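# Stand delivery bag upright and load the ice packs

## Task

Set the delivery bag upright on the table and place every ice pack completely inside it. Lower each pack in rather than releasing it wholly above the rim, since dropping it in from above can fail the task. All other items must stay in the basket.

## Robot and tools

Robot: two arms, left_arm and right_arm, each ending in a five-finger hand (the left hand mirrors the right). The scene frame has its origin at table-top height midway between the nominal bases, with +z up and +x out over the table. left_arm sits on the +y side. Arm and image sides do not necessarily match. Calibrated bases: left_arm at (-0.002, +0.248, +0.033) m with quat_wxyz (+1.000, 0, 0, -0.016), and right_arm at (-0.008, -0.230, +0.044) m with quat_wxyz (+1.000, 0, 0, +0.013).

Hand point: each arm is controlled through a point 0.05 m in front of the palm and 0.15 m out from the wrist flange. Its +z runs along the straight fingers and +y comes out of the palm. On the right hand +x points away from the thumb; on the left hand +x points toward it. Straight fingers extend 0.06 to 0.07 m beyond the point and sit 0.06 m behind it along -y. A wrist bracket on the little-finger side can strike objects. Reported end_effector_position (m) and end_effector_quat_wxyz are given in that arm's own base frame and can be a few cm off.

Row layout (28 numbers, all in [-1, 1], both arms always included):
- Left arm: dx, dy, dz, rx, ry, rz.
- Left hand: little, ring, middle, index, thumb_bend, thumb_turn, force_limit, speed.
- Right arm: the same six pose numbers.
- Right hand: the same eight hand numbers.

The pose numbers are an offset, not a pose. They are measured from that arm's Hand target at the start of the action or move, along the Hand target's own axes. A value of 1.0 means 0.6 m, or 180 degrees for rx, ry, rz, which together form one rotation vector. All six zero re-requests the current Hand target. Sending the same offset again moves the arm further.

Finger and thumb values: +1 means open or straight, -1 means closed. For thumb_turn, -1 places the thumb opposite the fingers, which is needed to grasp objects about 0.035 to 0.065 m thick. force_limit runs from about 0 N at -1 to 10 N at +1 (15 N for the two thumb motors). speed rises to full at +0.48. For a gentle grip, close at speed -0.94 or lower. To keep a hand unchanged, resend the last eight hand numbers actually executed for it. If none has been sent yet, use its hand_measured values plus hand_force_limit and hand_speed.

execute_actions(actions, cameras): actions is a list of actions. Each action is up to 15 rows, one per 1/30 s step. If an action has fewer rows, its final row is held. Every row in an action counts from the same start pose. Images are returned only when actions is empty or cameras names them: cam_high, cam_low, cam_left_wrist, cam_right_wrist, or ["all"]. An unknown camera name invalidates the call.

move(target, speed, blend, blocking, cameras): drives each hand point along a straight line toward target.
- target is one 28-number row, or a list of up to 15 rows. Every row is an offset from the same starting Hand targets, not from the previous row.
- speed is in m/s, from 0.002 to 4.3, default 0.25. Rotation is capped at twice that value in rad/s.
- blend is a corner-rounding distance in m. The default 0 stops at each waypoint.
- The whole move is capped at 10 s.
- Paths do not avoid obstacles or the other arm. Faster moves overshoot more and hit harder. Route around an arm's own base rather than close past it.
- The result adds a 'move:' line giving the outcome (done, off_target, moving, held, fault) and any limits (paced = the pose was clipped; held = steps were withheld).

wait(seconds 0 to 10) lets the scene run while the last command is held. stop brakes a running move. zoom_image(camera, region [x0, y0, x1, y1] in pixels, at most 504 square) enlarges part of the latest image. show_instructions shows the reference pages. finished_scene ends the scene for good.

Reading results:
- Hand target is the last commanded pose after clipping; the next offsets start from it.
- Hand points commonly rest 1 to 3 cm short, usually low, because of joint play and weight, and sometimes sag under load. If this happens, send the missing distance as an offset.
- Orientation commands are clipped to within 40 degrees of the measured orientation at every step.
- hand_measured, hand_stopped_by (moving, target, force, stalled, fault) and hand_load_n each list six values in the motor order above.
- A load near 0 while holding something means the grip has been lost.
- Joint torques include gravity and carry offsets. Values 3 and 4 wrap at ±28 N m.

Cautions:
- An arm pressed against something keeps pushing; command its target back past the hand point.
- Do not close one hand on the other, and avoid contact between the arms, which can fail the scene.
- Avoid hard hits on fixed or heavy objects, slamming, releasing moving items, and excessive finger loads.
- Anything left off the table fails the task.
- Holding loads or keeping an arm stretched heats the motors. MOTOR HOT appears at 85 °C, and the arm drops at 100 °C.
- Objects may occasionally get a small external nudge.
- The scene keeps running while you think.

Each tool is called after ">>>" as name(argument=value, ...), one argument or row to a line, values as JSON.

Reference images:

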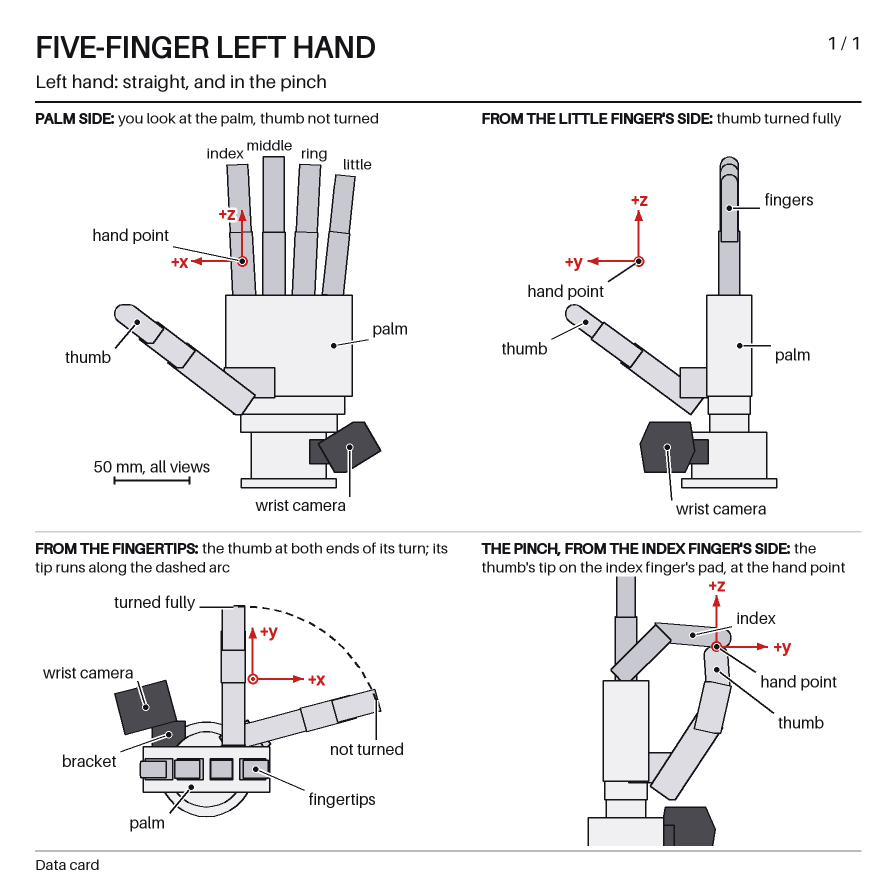

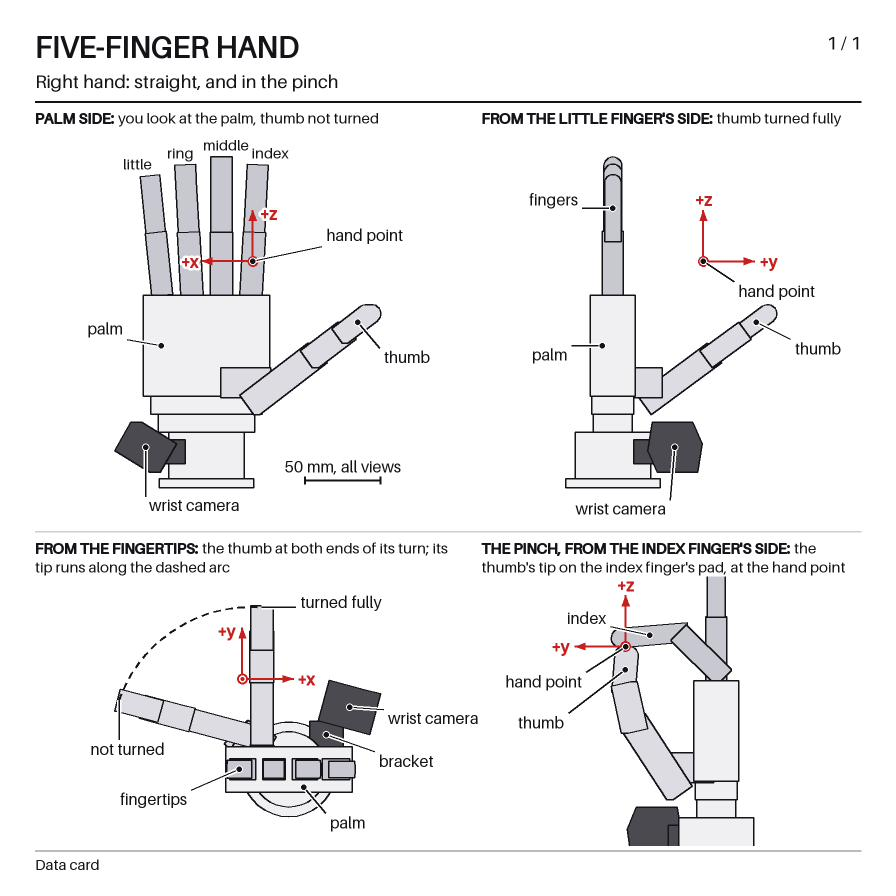

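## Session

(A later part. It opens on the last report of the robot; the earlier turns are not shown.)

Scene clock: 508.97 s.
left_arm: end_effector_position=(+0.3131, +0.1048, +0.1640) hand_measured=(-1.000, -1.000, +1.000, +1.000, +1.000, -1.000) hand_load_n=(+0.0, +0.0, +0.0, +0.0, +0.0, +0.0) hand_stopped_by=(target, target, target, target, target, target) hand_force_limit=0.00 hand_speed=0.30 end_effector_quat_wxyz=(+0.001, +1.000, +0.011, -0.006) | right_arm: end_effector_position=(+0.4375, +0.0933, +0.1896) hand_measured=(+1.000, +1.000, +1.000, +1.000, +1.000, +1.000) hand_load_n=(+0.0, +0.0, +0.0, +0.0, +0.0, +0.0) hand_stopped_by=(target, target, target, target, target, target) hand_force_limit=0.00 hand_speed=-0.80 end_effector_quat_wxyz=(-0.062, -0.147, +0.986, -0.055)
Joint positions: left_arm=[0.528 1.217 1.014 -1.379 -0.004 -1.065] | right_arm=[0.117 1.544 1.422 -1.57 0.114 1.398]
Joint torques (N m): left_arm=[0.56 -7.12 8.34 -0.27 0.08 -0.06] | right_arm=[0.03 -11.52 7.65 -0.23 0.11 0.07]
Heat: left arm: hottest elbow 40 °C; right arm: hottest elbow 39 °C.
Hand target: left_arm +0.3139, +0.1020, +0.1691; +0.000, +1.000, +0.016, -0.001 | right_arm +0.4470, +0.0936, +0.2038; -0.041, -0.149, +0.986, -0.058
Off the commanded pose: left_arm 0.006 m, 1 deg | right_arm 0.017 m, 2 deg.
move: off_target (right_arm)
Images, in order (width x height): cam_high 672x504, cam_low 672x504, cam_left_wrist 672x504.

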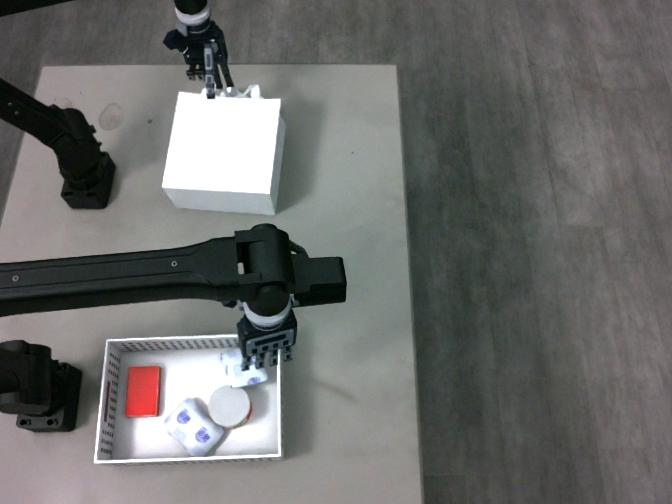

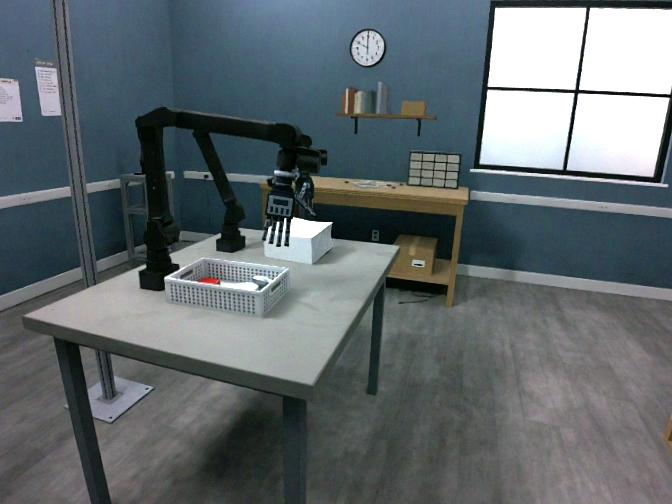

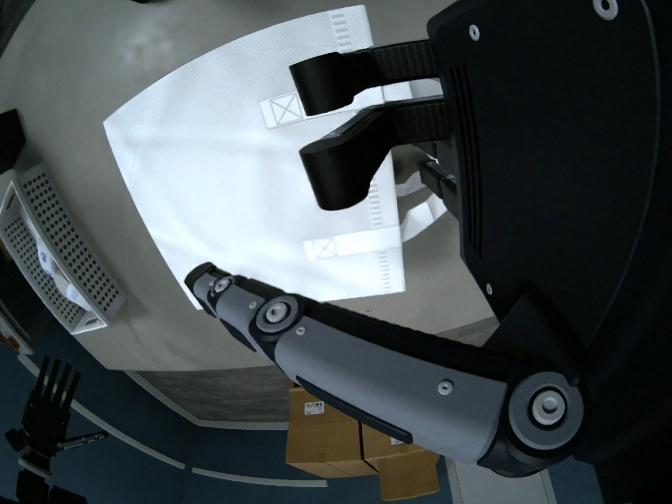

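>>> move(
  target=[0.008, 0.0, 0.06, 0,0,0, -1,-1,1,1,1,-1,0,0.3, 0,0,0,0,0,0,1,1,1,1,1,1,0,-0.8],
  cameras=["cam_high","cam_left_wrist","cam_low"],
  speed=0.08,
)

>>> zoom_image(
  camera="cam_high",
  region=[160, 20, 300, 120],
)

>>> zoom_image(
  camera="cam_left_wrist",
  region=[200, 20, 500, 320],
)

>>> zoom_image(
  camera="cam_low",
  region=[240, 150, 360, 270],
)

Scene clock: 522.13 s.
left_arm: end_effector_position=(+0.3115, +0.1038, +0.1347) hand_measured=(-1.000, -1.000, +1.000, +1.000, +1.000, -1.000) hand_load_n=(+0.0, +0.0, +0.0, +0.0, +0.0, +0.0) hand_stopped_by=(target, target, target, target, target, target) hand_force_limit=0.00 hand_speed=0.30 end_effector_quat_wxyz=(+0.000, +1.000, +0.015, -0.005) | right_arm: end_effector_position=(+0.4375, +0.0933, +0.1896) hand_measured=(+1.000, +1.000, +1.000, +1.000, +1.000, +1.000) hand_load_n=(+0.0, +0.0, +0.0, +0.0, +0.0, +0.0) hand_stopped_by=(target, target, target, target, target, target) hand_force_limit=0.00 hand_speed=-0.80 end_effector_quat_wxyz=(-0.062, -0.147, +0.986, -0.055)
Joint positions: left_arm=[0.528 1.229 0.945 -1.297 -0.004 -1.073] | right_arm=[0.117 1.544 1.422 -1.57 0.114 1.398]
Joint torques (N m): left_arm=[-0.79 -4.25 8.4 0.72 0.15 -0.05] | right_arm=[-0.09 -11.58 7.64 -0.23 0.11 0.07]
Heat: left arm: hottest elbow 40 °C; right arm: hottest elbow 39 °C.
Hand target: left_arm +0.3186, +0.1021, +0.1331; +0.000, +1.000, +0.016, -0.001 | right_arm +0.4470, +0.0936, +0.2038; -0.041, -0.149, +0.986, -0.058
Off the commanded pose: left_arm 0.007 m, 1 deg | right_arm 0.017 m, 2 deg.
move: off_target (right_arm)
Images, in order (width x height): cam_high 672x504, cam_low 672x504, cam_left_wrist 672x504.

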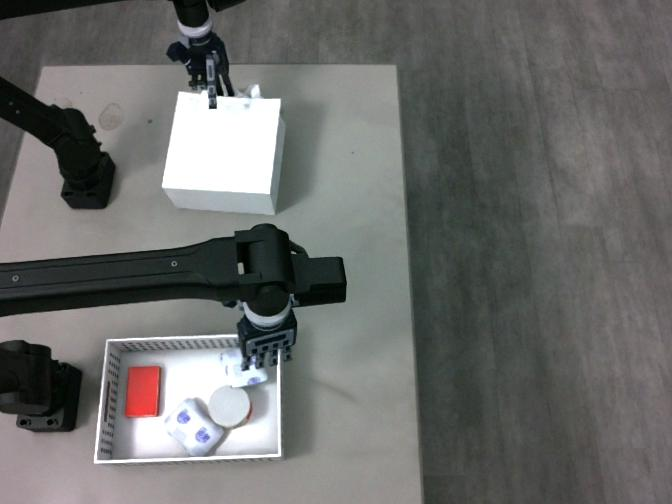

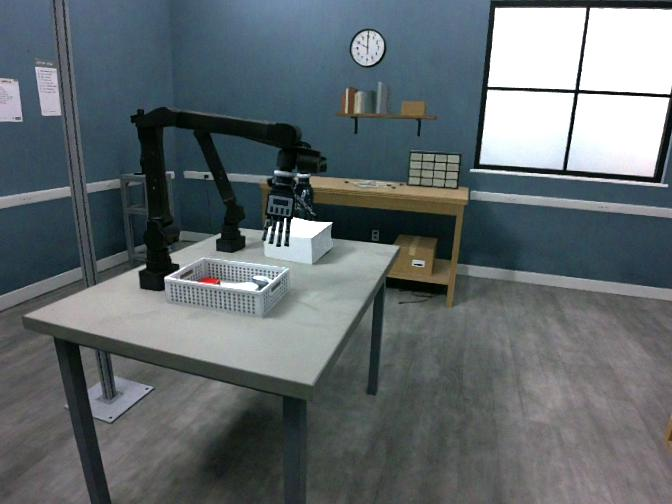

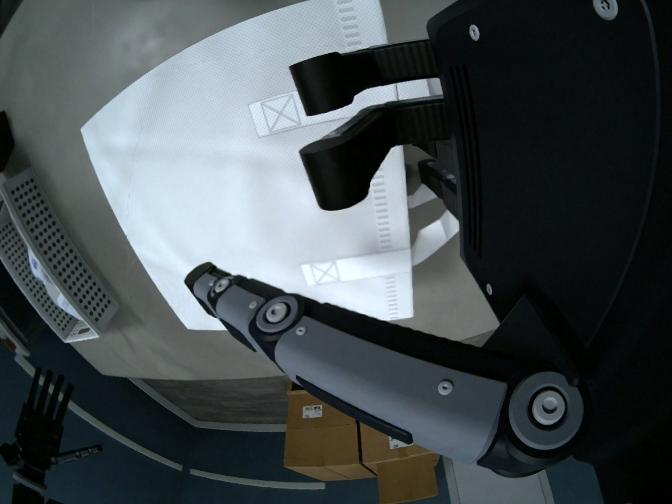

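Scaled by 3.600.

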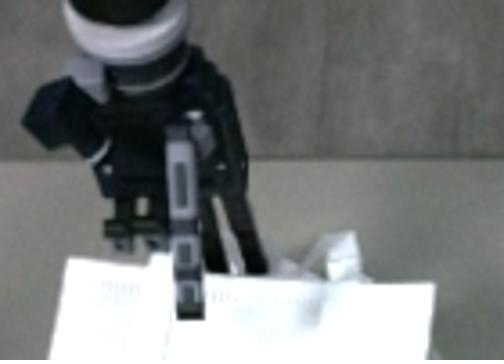

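Scaled by 1.680 from the camera's 672x504 image, which has a finer 960x720 frame.

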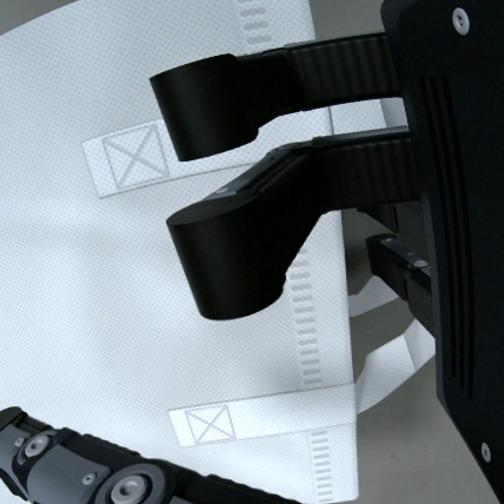

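Scaled by 4.200.

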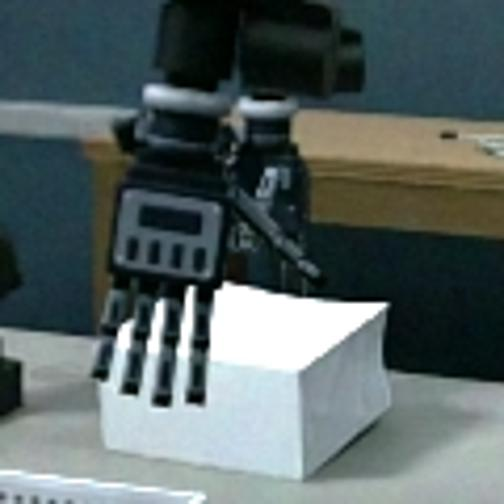

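>>> move(
  target=[0.0, 0.0, 0.05, 0,0,0, -1,-1,1,1,1,-1,0,0.3, 0,0,0,0,0,0,1,1,1,1,1,1,0,-0.8],
  cameras=["cam_high","cam_left_wrist"],
  speed=0.08,
)

>>> zoom_image(
  camera="cam_high",
  region=[160, 20, 300, 120],
)

>>> zoom_image(
  camera="cam_left_wrist",
  region=[200, 20, 500, 320],
)

Scene clock: 541.43 s.
left_arm: end_effector_position=(+0.3109, +0.1034, +0.1042) hand_measured=(-1.000, -1.000, +1.000, +1.000, +1.000, -1.000) hand_load_n=(+0.0, +0.0, +0.0, +0.0, +0.0, +0.0) hand_stopped_by=(target, target, target, target, target, target) hand_force_limit=0.00 hand_speed=0.30 end_effector_quat_wxyz=(+0.001, +1.000, +0.015, -0.007) | right_arm: end_effector_position=(+0.4375, +0.0933, +0.1896) hand_measured=(+1.000, +1.000, +1.000, +1.000, +1.000, +1.000) hand_load_n=(+0.0, +0.0, +0.0, +0.0, +0.0, +0.0) hand_stopped_by=(target, target, target, target, target, target) hand_force_limit=0.00 hand_speed=-0.80 end_effector_quat_wxyz=(-0.062, -0.147, +0.986, -0.055)
Joint positions: left_arm=[0.528 1.258 0.886 -1.211 -0.004 -1.073] | right_arm=[0.117 1.544 1.422 -1.57 0.114 1.398]
Joint torques (N m): left_arm=[-0.91 -5.42 8.29 0.68 0.08 -0.12] | right_arm=[-0.09 -11.52 7.65 -0.2 0.11 0.07]
Motor temperatures (°C): left_arm=[29 26 42 29 28 26] | right_arm=[28 31 39 27 26 26]
Heat: left arm: hottest elbow 42 °C; right arm: hottest elbow 39 °C.
Hand target: left_arm +0.3186, +0.1021, +0.1031; +0.000, +1.000, +0.016, -0.001 | right_arm +0.4470, +0.0936, +0.2038; -0.041, -0.149, +0.986, -0.058
Off the commanded pose: left_arm 0.008 m, 1 deg | right_arm 0.017 m, 2 deg.
move: off_target (right_arm)
Images, in order (width x height): cam_high 672x504, cam_left_wrist 672x504.

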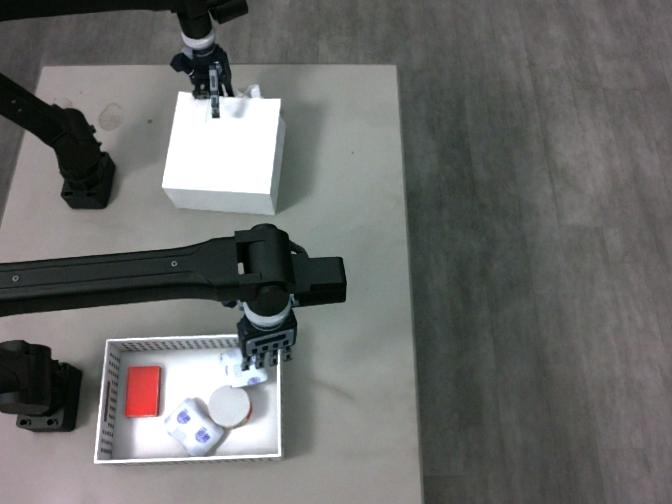

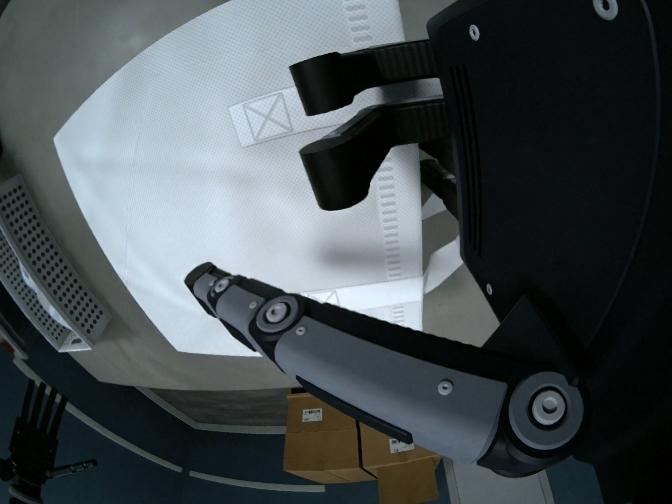

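Scaled by 3.600.

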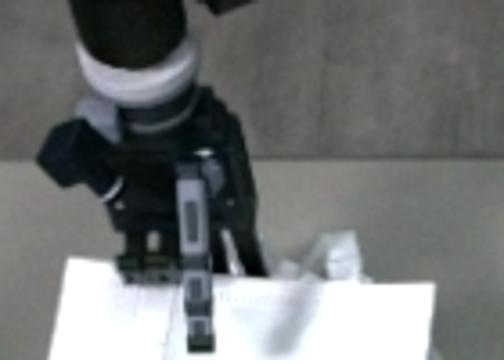

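Scaled by 1.680 from the camera's 672x504 image, which has a finer 960x720 frame.

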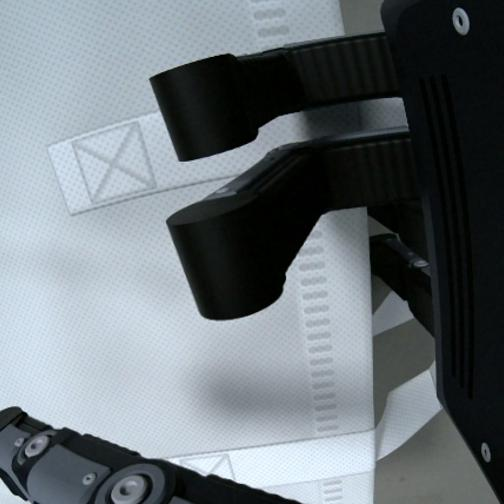

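>>> move(
  target=[
    [0.0, -0.005, 0.022, 0,0,0, -1,-1,1,1,1,-1,0,0.3, 0,0,0,0,0,0,1,1,1,1,1,1,0,-0.8],
    [0.0, -0.005, 0.022, 0,0,0, -1,-1,0.1,0.1,1,-1,-0.5,-0.5, 0,0,0,0,0,0,1,1,1,1,1,1,0,-0.8],
  ],
  cameras=["cam_high","cam_left_wrist"],
  speed=0.08,
)

>>> zoom_image(
  camera="cam_high",
  region=[160, 20, 300, 120],
)

>>> zoom_image(
  camera="cam_left_wrist",
  region=[200, 20, 500, 320],
)

Scene clock: 554.53 s.
left_arm: end_effector_position=(+0.3130, +0.1047, +0.0915) hand_measured=(-1.000, -1.000, +0.100, +0.100, +1.000, -1.000) hand_load_n=(+0.0, +0.0, +0.0, +0.0, -0.5, +0.0) hand_stopped_by=(target, target, target, target, target, target) hand_force_limit=-0.50 hand_speed=-0.50 end_effector_quat_wxyz=(+0.000, +1.000, +0.016, -0.005) | right_arm: end_effector_position=(+0.4375, +0.0933, +0.1896) hand_measured=(+1.000, +1.000, +1.000, +1.000, +1.000, +1.000) hand_load_n=(+0.0, +0.0, +0.0, +0.0, +0.0, +0.0) hand_stopped_by=(target, target, target, target, target, target) hand_force_limit=0.00 hand_speed=-0.80 end_effector_quat_wxyz=(-0.062, -0.147, +0.986, -0.055)
Joint positions: left_arm=[0.528 1.277 0.866 -1.169 -0.004 -1.076] | right_arm=[0.117 1.544 1.422 -1.57 0.114 1.398]
Joint torques (N m): left_arm=[0.73 -4.95 7.88 0.73 0.11 0] | right_arm=[-0.03 -11.52 7.64 -0.21 0.11 0.07]
Heat: left arm: hottest elbow 41 °C; right arm: hottest elbow 39 °C.
Hand target: left_arm +0.3184, +0.1051, +0.0899; +0.000, +1.000, +0.016, -0.001 | right_arm +0.4470, +0.0936, +0.2038; -0.041, -0.149, +0.986, -0.058
Off the commanded pose: left_arm 0.006 m, 0 deg | right_arm 0.017 m, 2 deg.
move: off_target (right_arm)
Images, in order (width x height): cam_high 672x504, cam_left_wrist 672x504.

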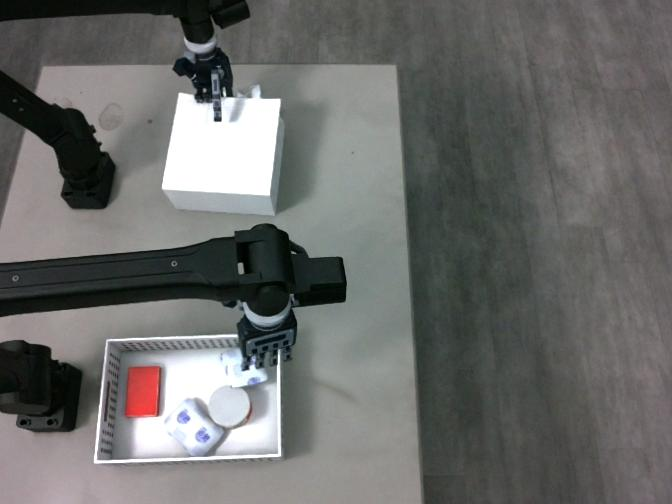

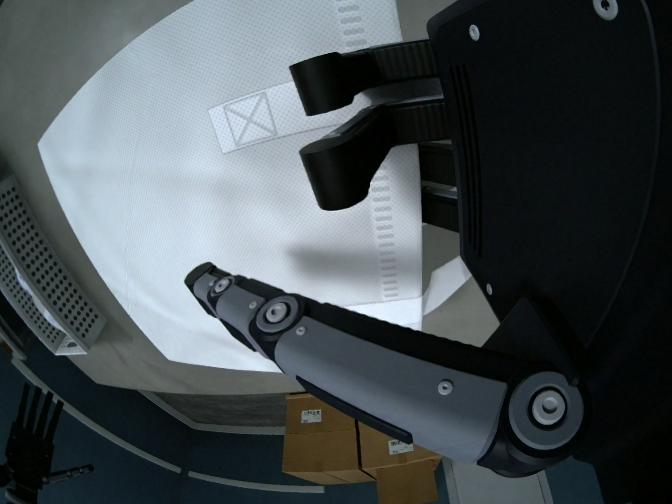

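Scaled by 3.600.

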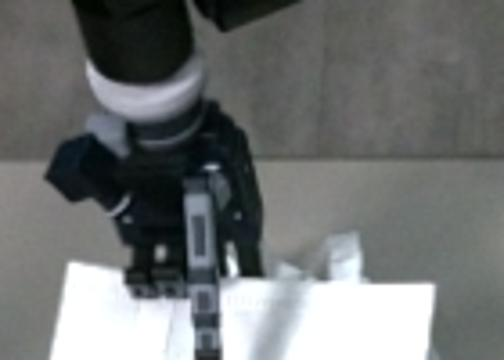

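Scaled by 1.680 from the camera's 672x504 image, which has a finer 960x720 frame.

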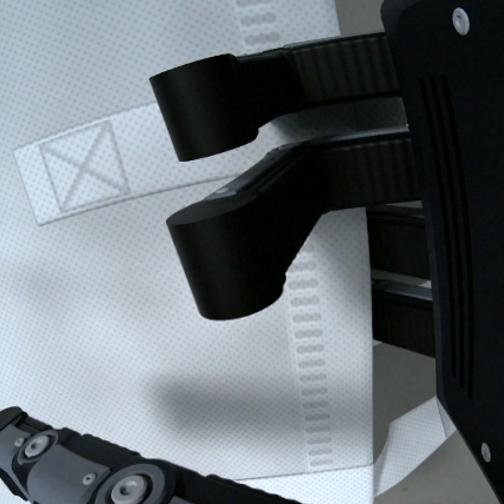

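>>> move(
  target=[0.0, 0.0, -0.015, 0,0,0, -1,-1,0.0,0.0,0.0,-1,-0.6,-0.5, 0,0,0,0,0,0,1,1,1,1,1,1,0,-0.8],
  cameras=["cam_high","cam_left_wrist"],
  speed=0.05,
)

>>> zoom_image(
  camera="cam_high",
  region=[140, 40, 300, 220],
)

>>> zoom_image(
  camera="cam_left_wrist",
  region=[150, 20, 500, 370],
)

Scene clock: 575.33 s.
left_arm: end_effector_position=(+0.3117, +0.1039, +0.0916) hand_measured=(-1.000, -1.000, +0.000, +0.000, +0.000, -1.000) hand_load_n=(+0.0, +0.0, +0.5, +0.0, +0.0, +0.0) hand_stopped_by=(target, target, target, target, target, target) hand_force_limit=-0.60 hand_speed=-0.50 end_effector_quat_wxyz=(+0.002, +1.000, +0.017, -0.008) | right_arm: end_effector_position=(+0.4375, +0.0933, +0.1896) hand_measured=(+1.000, +1.000, +1.000, +1.000, +1.000, +1.000) hand_load_n=(+0.0, +0.0, +0.0, +0.0, +0.0, +0.5) hand_stopped_by=(target, target, target, target, target, target) hand_force_limit=0.00 hand_speed=-0.80 end_effector_quat_wxyz=(-0.062, -0.147, +0.986, -0.055)
Joint positions: left_arm=[0.528 1.277 0.866 -1.175 -0.004 -1.077] | right_arm=[0.117 1.544 1.422 -1.57 0.114 1.398]
Joint torques (N m): left_arm=[0.85 -7 9.14 -0.08 0.11 0.05] | right_arm=[-0.09 -11.58 7.65 -0.23 0.11 0.07]
Heat: left arm: hottest elbow 41 °C; right arm: hottest elbow 39 °C.
Hand target: left_arm +0.3184, +0.1051, +0.0989; +0.000, +1.000, +0.016, -0.001 | right_arm +0.4470, +0.0936, +0.2038; -0.041, -0.149, +0.986, -0.058
Off the commanded pose: left_arm 0.010 m, 1 deg | right_arm 0.017 m, 2 deg.
move: off_target (right_arm)
Images, in order (width x height): cam_high 672x504, cam_left_wrist 672x504.

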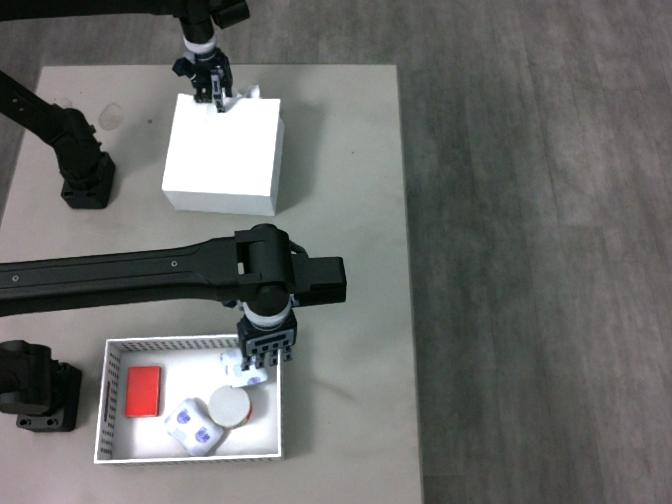

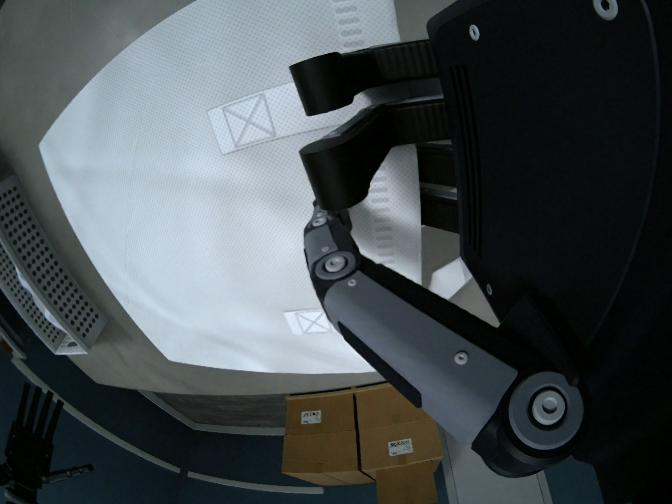

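Scaled by 2.800.

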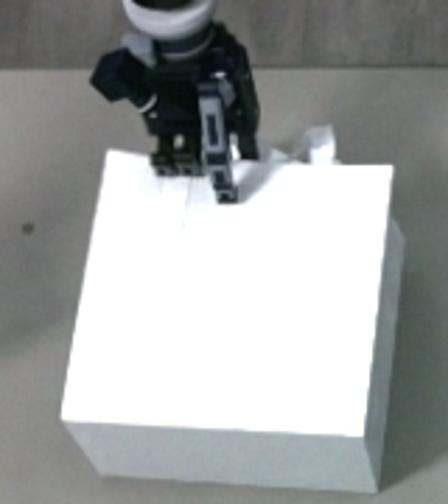

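Scaled by 1.440 from the camera's 672x504 image, which has a finer 960x720 frame.

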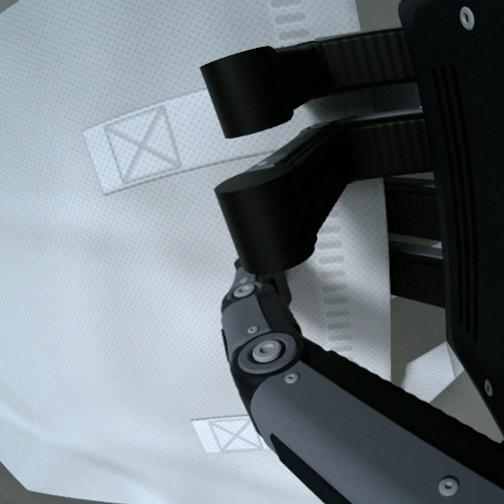

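>>> move(
  target=[
    [0.0, 0.016, -0.035, 0.028,0,0, -1,-1,0.0,0.0,0.0,-1,-0.6,-0.5, 0,0,0,0,0,0,1,1,1,1,1,1,0,-0.8],
    [0.0, 0.038, -0.07, 0.0556,0,0, -1,-1,0.0,0.0,0.0,-1,-0.6,-0.5, 0,0,0,0,0,0,1,1,1,1,1,1,0,-0.8],
  ],
  cameras=["cam_high","cam_left_wrist","cam_low"],
  speed=0.08,
  blend=0.02,
)

>>> zoom_image(
  camera="cam_low",
  region=[240, 150, 360, 270],
)

>>> zoom_image(
  camera="cam_left_wrist",
  region=[150, 20, 500, 370],
)

Scene clock: 615.17 s.
left_arm: end_effector_position=(+0.3007, +0.0788, +0.1182) hand_measured=(-1.000, -1.000, +0.000, +0.000, +0.000, -1.000) hand_load_n=(+0.0, +0.0, +0.0, +0.0, +0.0, +0.0) hand_stopped_by=(target, target, target, target, target, target) hand_force_limit=-0.60 hand_speed=-0.50 end_effector_quat_wxyz=(-0.073, +0.997, +0.013, -0.029) | right_arm: end_effector_position=(+0.4375, +0.0933, +0.1896) hand_measured=(+1.000, +1.000, +1.000, +1.000, +1.000, +1.000) hand_load_n=(+0.0, +0.0, +0.0, +0.0, +0.0, +0.0) hand_stopped_by=(target, target, target, target, target, target) hand_force_limit=0.00 hand_speed=-0.80 end_effector_quat_wxyz=(-0.062, -0.147, +0.986, -0.055)
Joint positions: left_arm=[0.373 1.166 0.872 -1.278 -0.158 -1.225] | right_arm=[0.117 1.544 1.422 -1.57 0.114 1.398]
Joint torques (N m): left_arm=[0.67 -5.54 11.97 -0.24 -0.17 -0.06] | right_arm=[-0.03 -11.58 7.65 -0.23 0.11 0.07]
Heat: left arm: hottest elbow 43 °C; right arm: hottest elbow 40 °C.
Hand target: left_arm +0.3193, +0.0823, +0.1409; -0.087, +0.996, +0.016, -0.002 | right_arm +0.4470, +0.0936, +0.2038; -0.041, -0.149, +0.986, -0.058
Off the commanded pose: left_arm 0.030 m, 3 deg | right_arm 0.017 m, 2 deg.
move: off_target (left_arm, right_arm)
Images, in order (width x height): cam_high 672x504, cam_low 672x504, cam_left_wrist 672x504.

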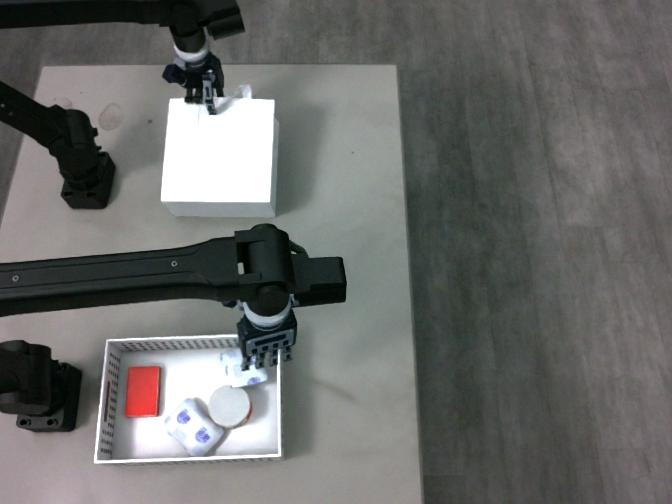

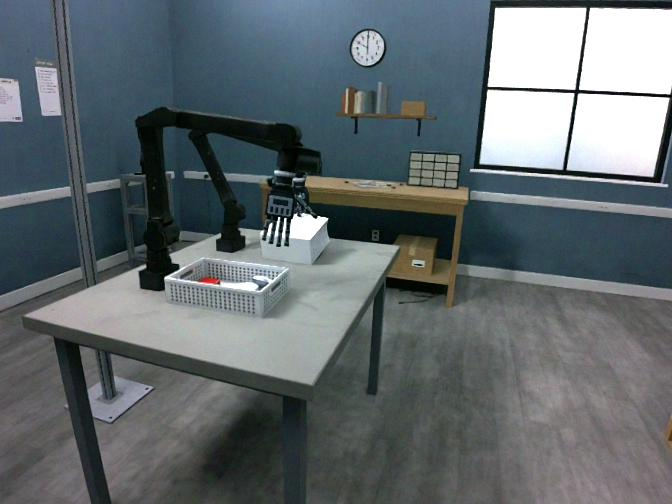

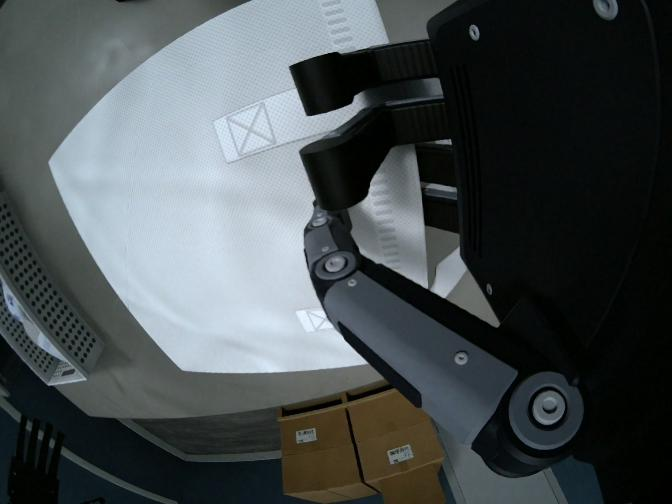

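Scaled by 4.200.

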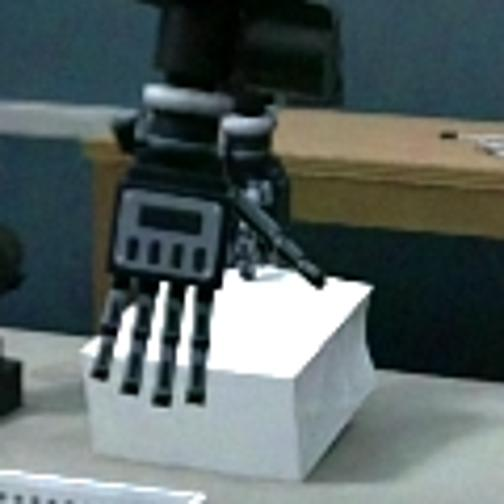

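Scaled by 1.440 from the camera's 672x504 image, which has a finer 960x720 frame.

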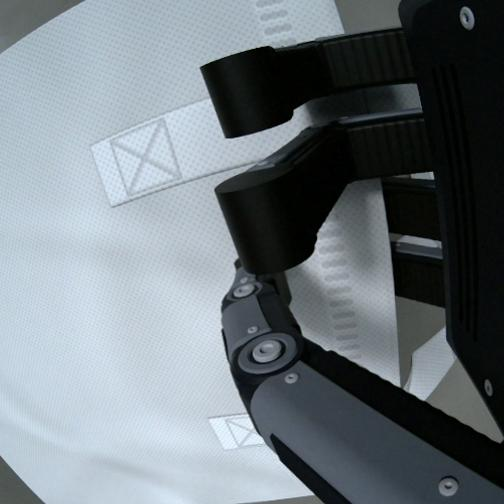

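>>> move(
  target=[
    [0.0, 0.0355, -0.086, 0.0556,0,0, -1,-1,0.0,0.0,0.0,-1,-0.6,-0.5, 0,0,0,0,0,0,1,1,1,1,1,1,0,-0.8],
    [0.0, 0.085, -0.147, 0.111,0,0, -1,-1,0.0,0.0,0.0,-1,-0.6,-0.5, 0,0,0,0,0,0,1,1,1,1,1,1,0,-0.8],
  ],
  cameras=["cam_high","cam_left_wrist","cam_low"],
  speed=0.08,
  blend=0.02,
)

>>> zoom_image(
  camera="cam_low",
  region=[240, 150, 360, 270],
)

>>> zoom_image(
  camera="cam_high",
  region=[120, 30, 320, 230],
)

Scene clock: 634.40 s.
left_arm: end_effector_position=(+0.3059, +0.0190, +0.2003) hand_measured=(-1.000, -1.000, +0.000, +0.000, +0.000, -1.000) hand_load_n=(+0.0, +0.0, +0.0, +0.0, +0.0, +0.0) hand_stopped_by=(target, target, target, target, target, target) hand_force_limit=-0.60 hand_speed=-0.50 end_effector_quat_wxyz=(-0.256, +0.966, +0.008, -0.026) | right_arm: end_effector_position=(+0.4375, +0.0933, +0.1896) hand_measured=(+1.000, +1.000, +1.000, +1.000, +1.000, +1.000) hand_load_n=(+0.0, -0.5, +0.0, +0.0, +0.0, +0.0) hand_stopped_by=(target, target, target, target, target, target) hand_force_limit=0.00 hand_speed=-0.80 end_effector_quat_wxyz=(-0.062, -0.147, +0.986, -0.055)
Joint positions: left_arm=[-0.087 1.11 1.041 -1.614 -0.509 -1.703] | right_arm=[0.117 1.544 1.422 -1.57 0.114 1.398]
Joint torques (N m): left_arm=[-0.79 -4.13 12.12 -0.32 -0.49 -0.02] | right_arm=[-0.03 -11.46 7.66 -0.21 0.11 0.07]
Motor temperatures (°C): left_arm=[29 26 47 29 28 26] | right_arm=[28 31 40 27 26 26]
Heat: left arm: hottest elbow 47 °C; right arm: hottest elbow 40 °C.
Hand target: left_arm +0.3215, +0.0168, +0.2189; -0.259, +0.966, +0.015, -0.005 | right_arm +0.4470, +0.0936, +0.2038; -0.041, -0.149, +0.986, -0.058
Off the commanded pose: left_arm 0.024 m, 3 deg | right_arm 0.017 m, 2 deg.
move: off_target (left_arm, right_arm)
Images, in order (width x height): cam_high 672x504, cam_low 672x504, cam_left_wrist 672x504.

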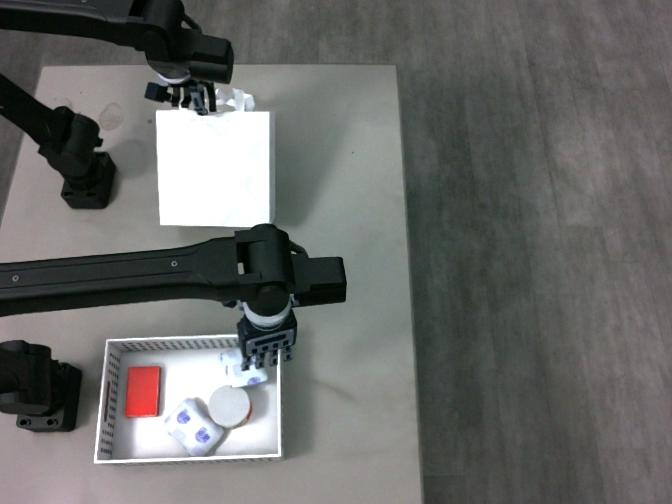

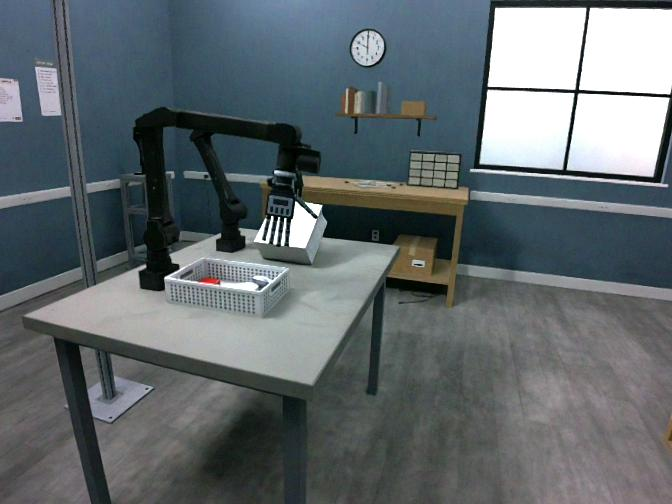

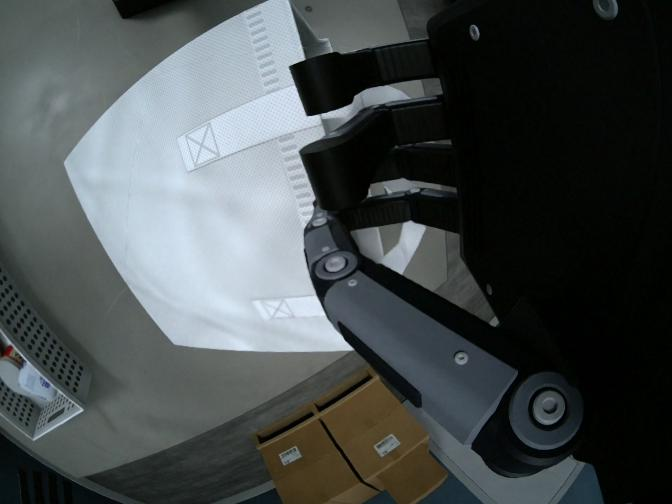

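Scaled by 4.200.

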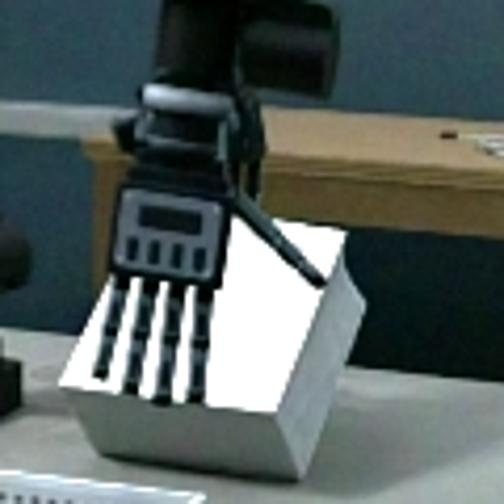

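Scaled by 2.520.

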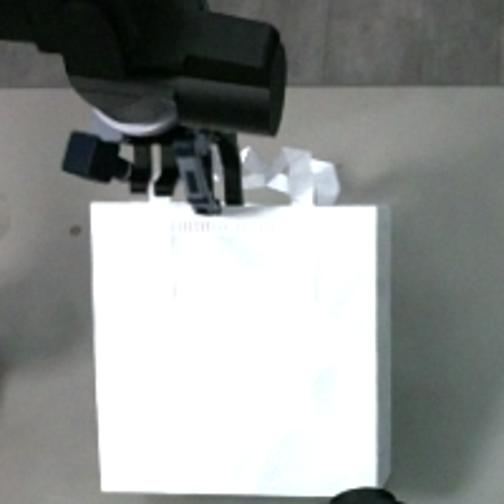

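>>> zoom_image(
  camera="cam_left_wrist",
  region=[220, 20, 500, 320],
)

Scaled by 1.680 from the camera's 672x504 image, which has a finer 960x720 frame.

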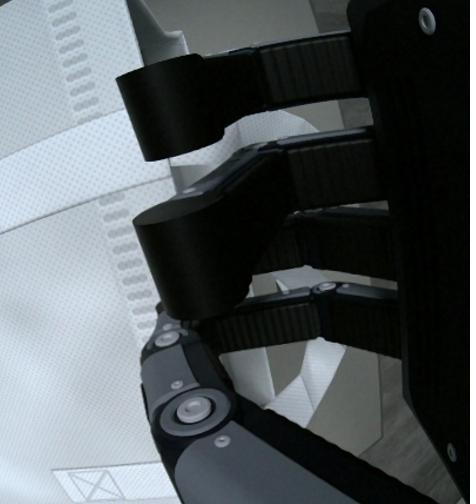

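>>> move(
  target=[
    [0.0, 0.06, -0.052, -0.022,0,0, -1,-1,0.14,0.14,0.05,-1,-0.6,-0.3, 0,0,0,0,0,0,1,1,1,1,1,1,0,-0.8],
    [0.0, 0.118, -0.105, -0.044,0,0, -1,-1,0.28,0.28,0.1,-1,-0.6,-0.3, 0,0,0,0,0,0,1,1,1,1,1,1,0,-0.8],
  ],
  cameras=["cam_high","cam_left_wrist","cam_low"],
  speed=0.07,
)

>>> zoom_image(
  camera="cam_low",
  region=[240, 150, 360, 270],
)

>>> zoom_image(
  camera="cam_left_wrist",
  region=[220, 20, 500, 320],
)

Scene clock: 703.37 s.
left_arm: end_effector_position=(+0.3119, -0.0678, +0.2206) hand_measured=(-1.000, -1.000, +0.280, +0.280, +0.100, -1.000) hand_load_n=(+0.0, +0.0, +0.0, +0.0, +0.0, +0.0) hand_stopped_by=(target, target, target, target, target, target) hand_force_limit=-0.60 hand_speed=-0.30 end_effector_quat_wxyz=(-0.190, +0.982, +0.010, -0.013) | right_arm: end_effector_position=(+0.4375, +0.0933, +0.1896) hand_measured=(+1.000, +1.000, +1.000, +1.000, +1.000, +1.000) hand_load_n=(+0.0, +0.0, +0.0, +0.0, +0.0, +0.0) hand_stopped_by=(target, target, target, target, target, target) hand_force_limit=0.00 hand_speed=-0.80 end_effector_quat_wxyz=(-0.062, -0.147, +0.986, -0.055)
Joint positions: left_arm=[-0.288 1.145 1.128 -1.698 -0.357 -1.906] | right_arm=[0.117 1.544 1.422 -1.57 0.114 1.398]
Joint torques (N m): left_arm=[-0.26 -5.01 12.42 -0.31 0.02 -0.09] | right_arm=[-0.03 -11.58 7.65 -0.24 0.11 0.07]
Heat: left arm: hottest elbow 50 °C; right arm: hottest elbow 40 °C.
Hand target: left_arm +0.3245, -0.0759, +0.2381; -0.191, +0.981, +0.015, -0.004 | right_arm +0.4470, +0.0936, +0.2038; -0.041, -0.149, +0.986, -0.058
Off the commanded pose: left_arm 0.023 m, 1 deg | right_arm 0.017 m, 2 deg.
joint sent to its limit (left arm) — joint 4 (wrist pitch), lower limit. The joint targets are off in position, not in orientation.
move: off_target (left_arm, right_arm); target 2's new numbers were sent with left_arm's hand 0.023 m and 1 deg from that target
Images, in order (width x height): cam_high 672x504, cam_low 672x504, cam_left_wrist 672x504.

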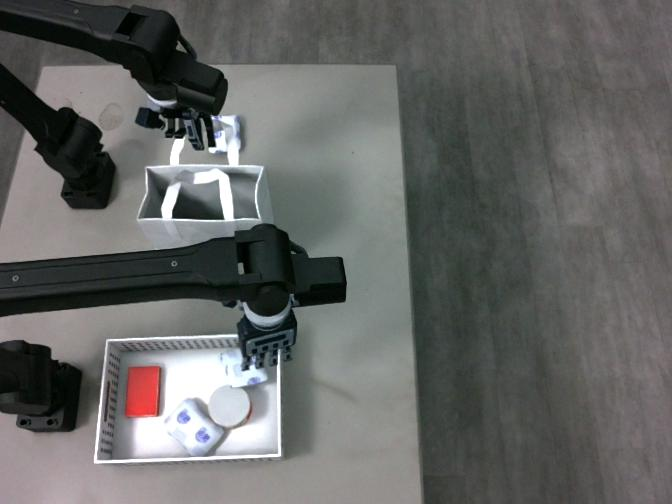

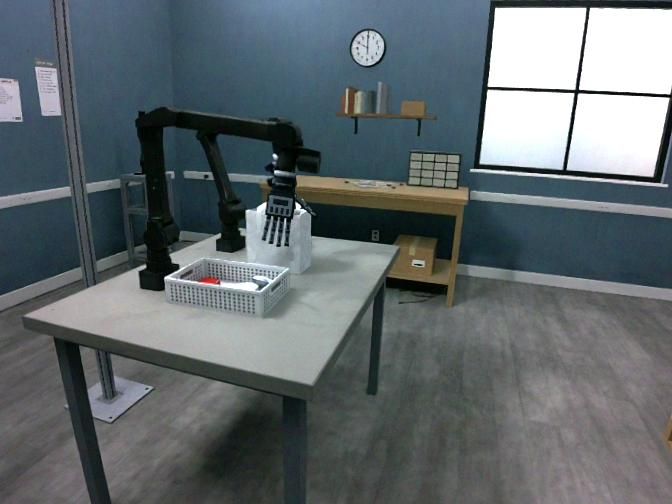

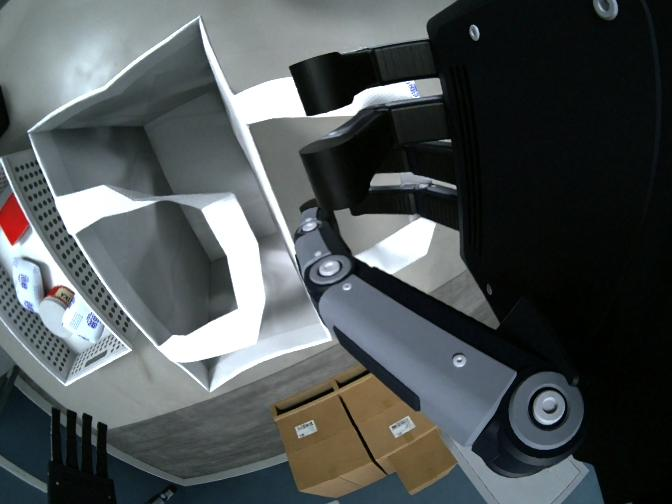

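Scaled by 4.200.

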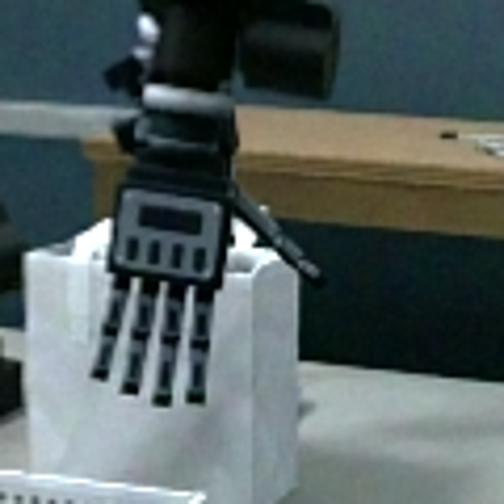

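Scaled by 1.680 from the camera's 672x504 image, which has a finer 960x720 frame.

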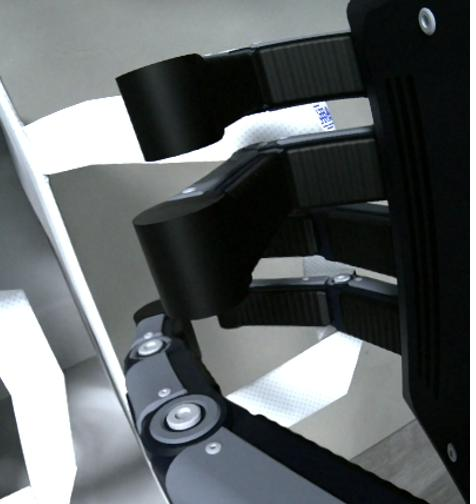

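>>> zoom_image(
  camera="cam_high",
  region=[120, 80, 300, 260],
)

>>> zoom_image(
  camera="cam_left_wrist",
  region=[0, 0, 480, 400],
)

Scaled by 2.800.

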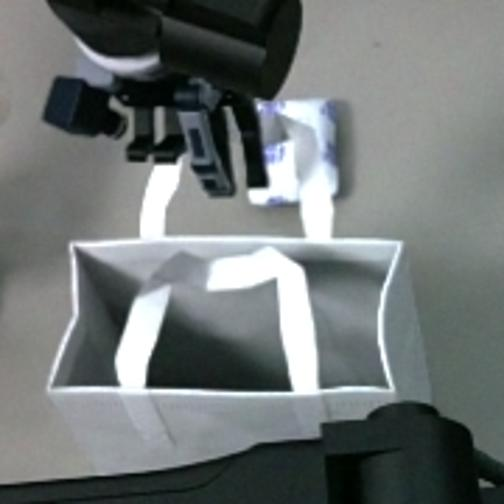

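Scaled by 1.050 from the camera's 672x504 image, which has a finer 960x720 frame.

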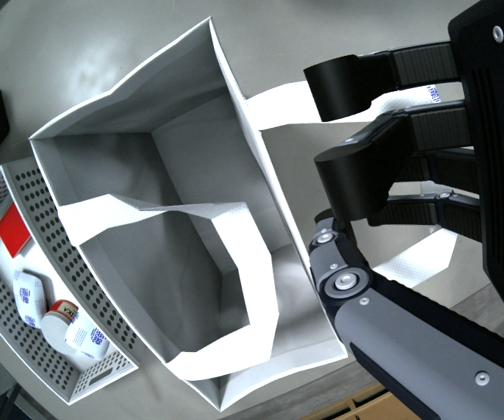

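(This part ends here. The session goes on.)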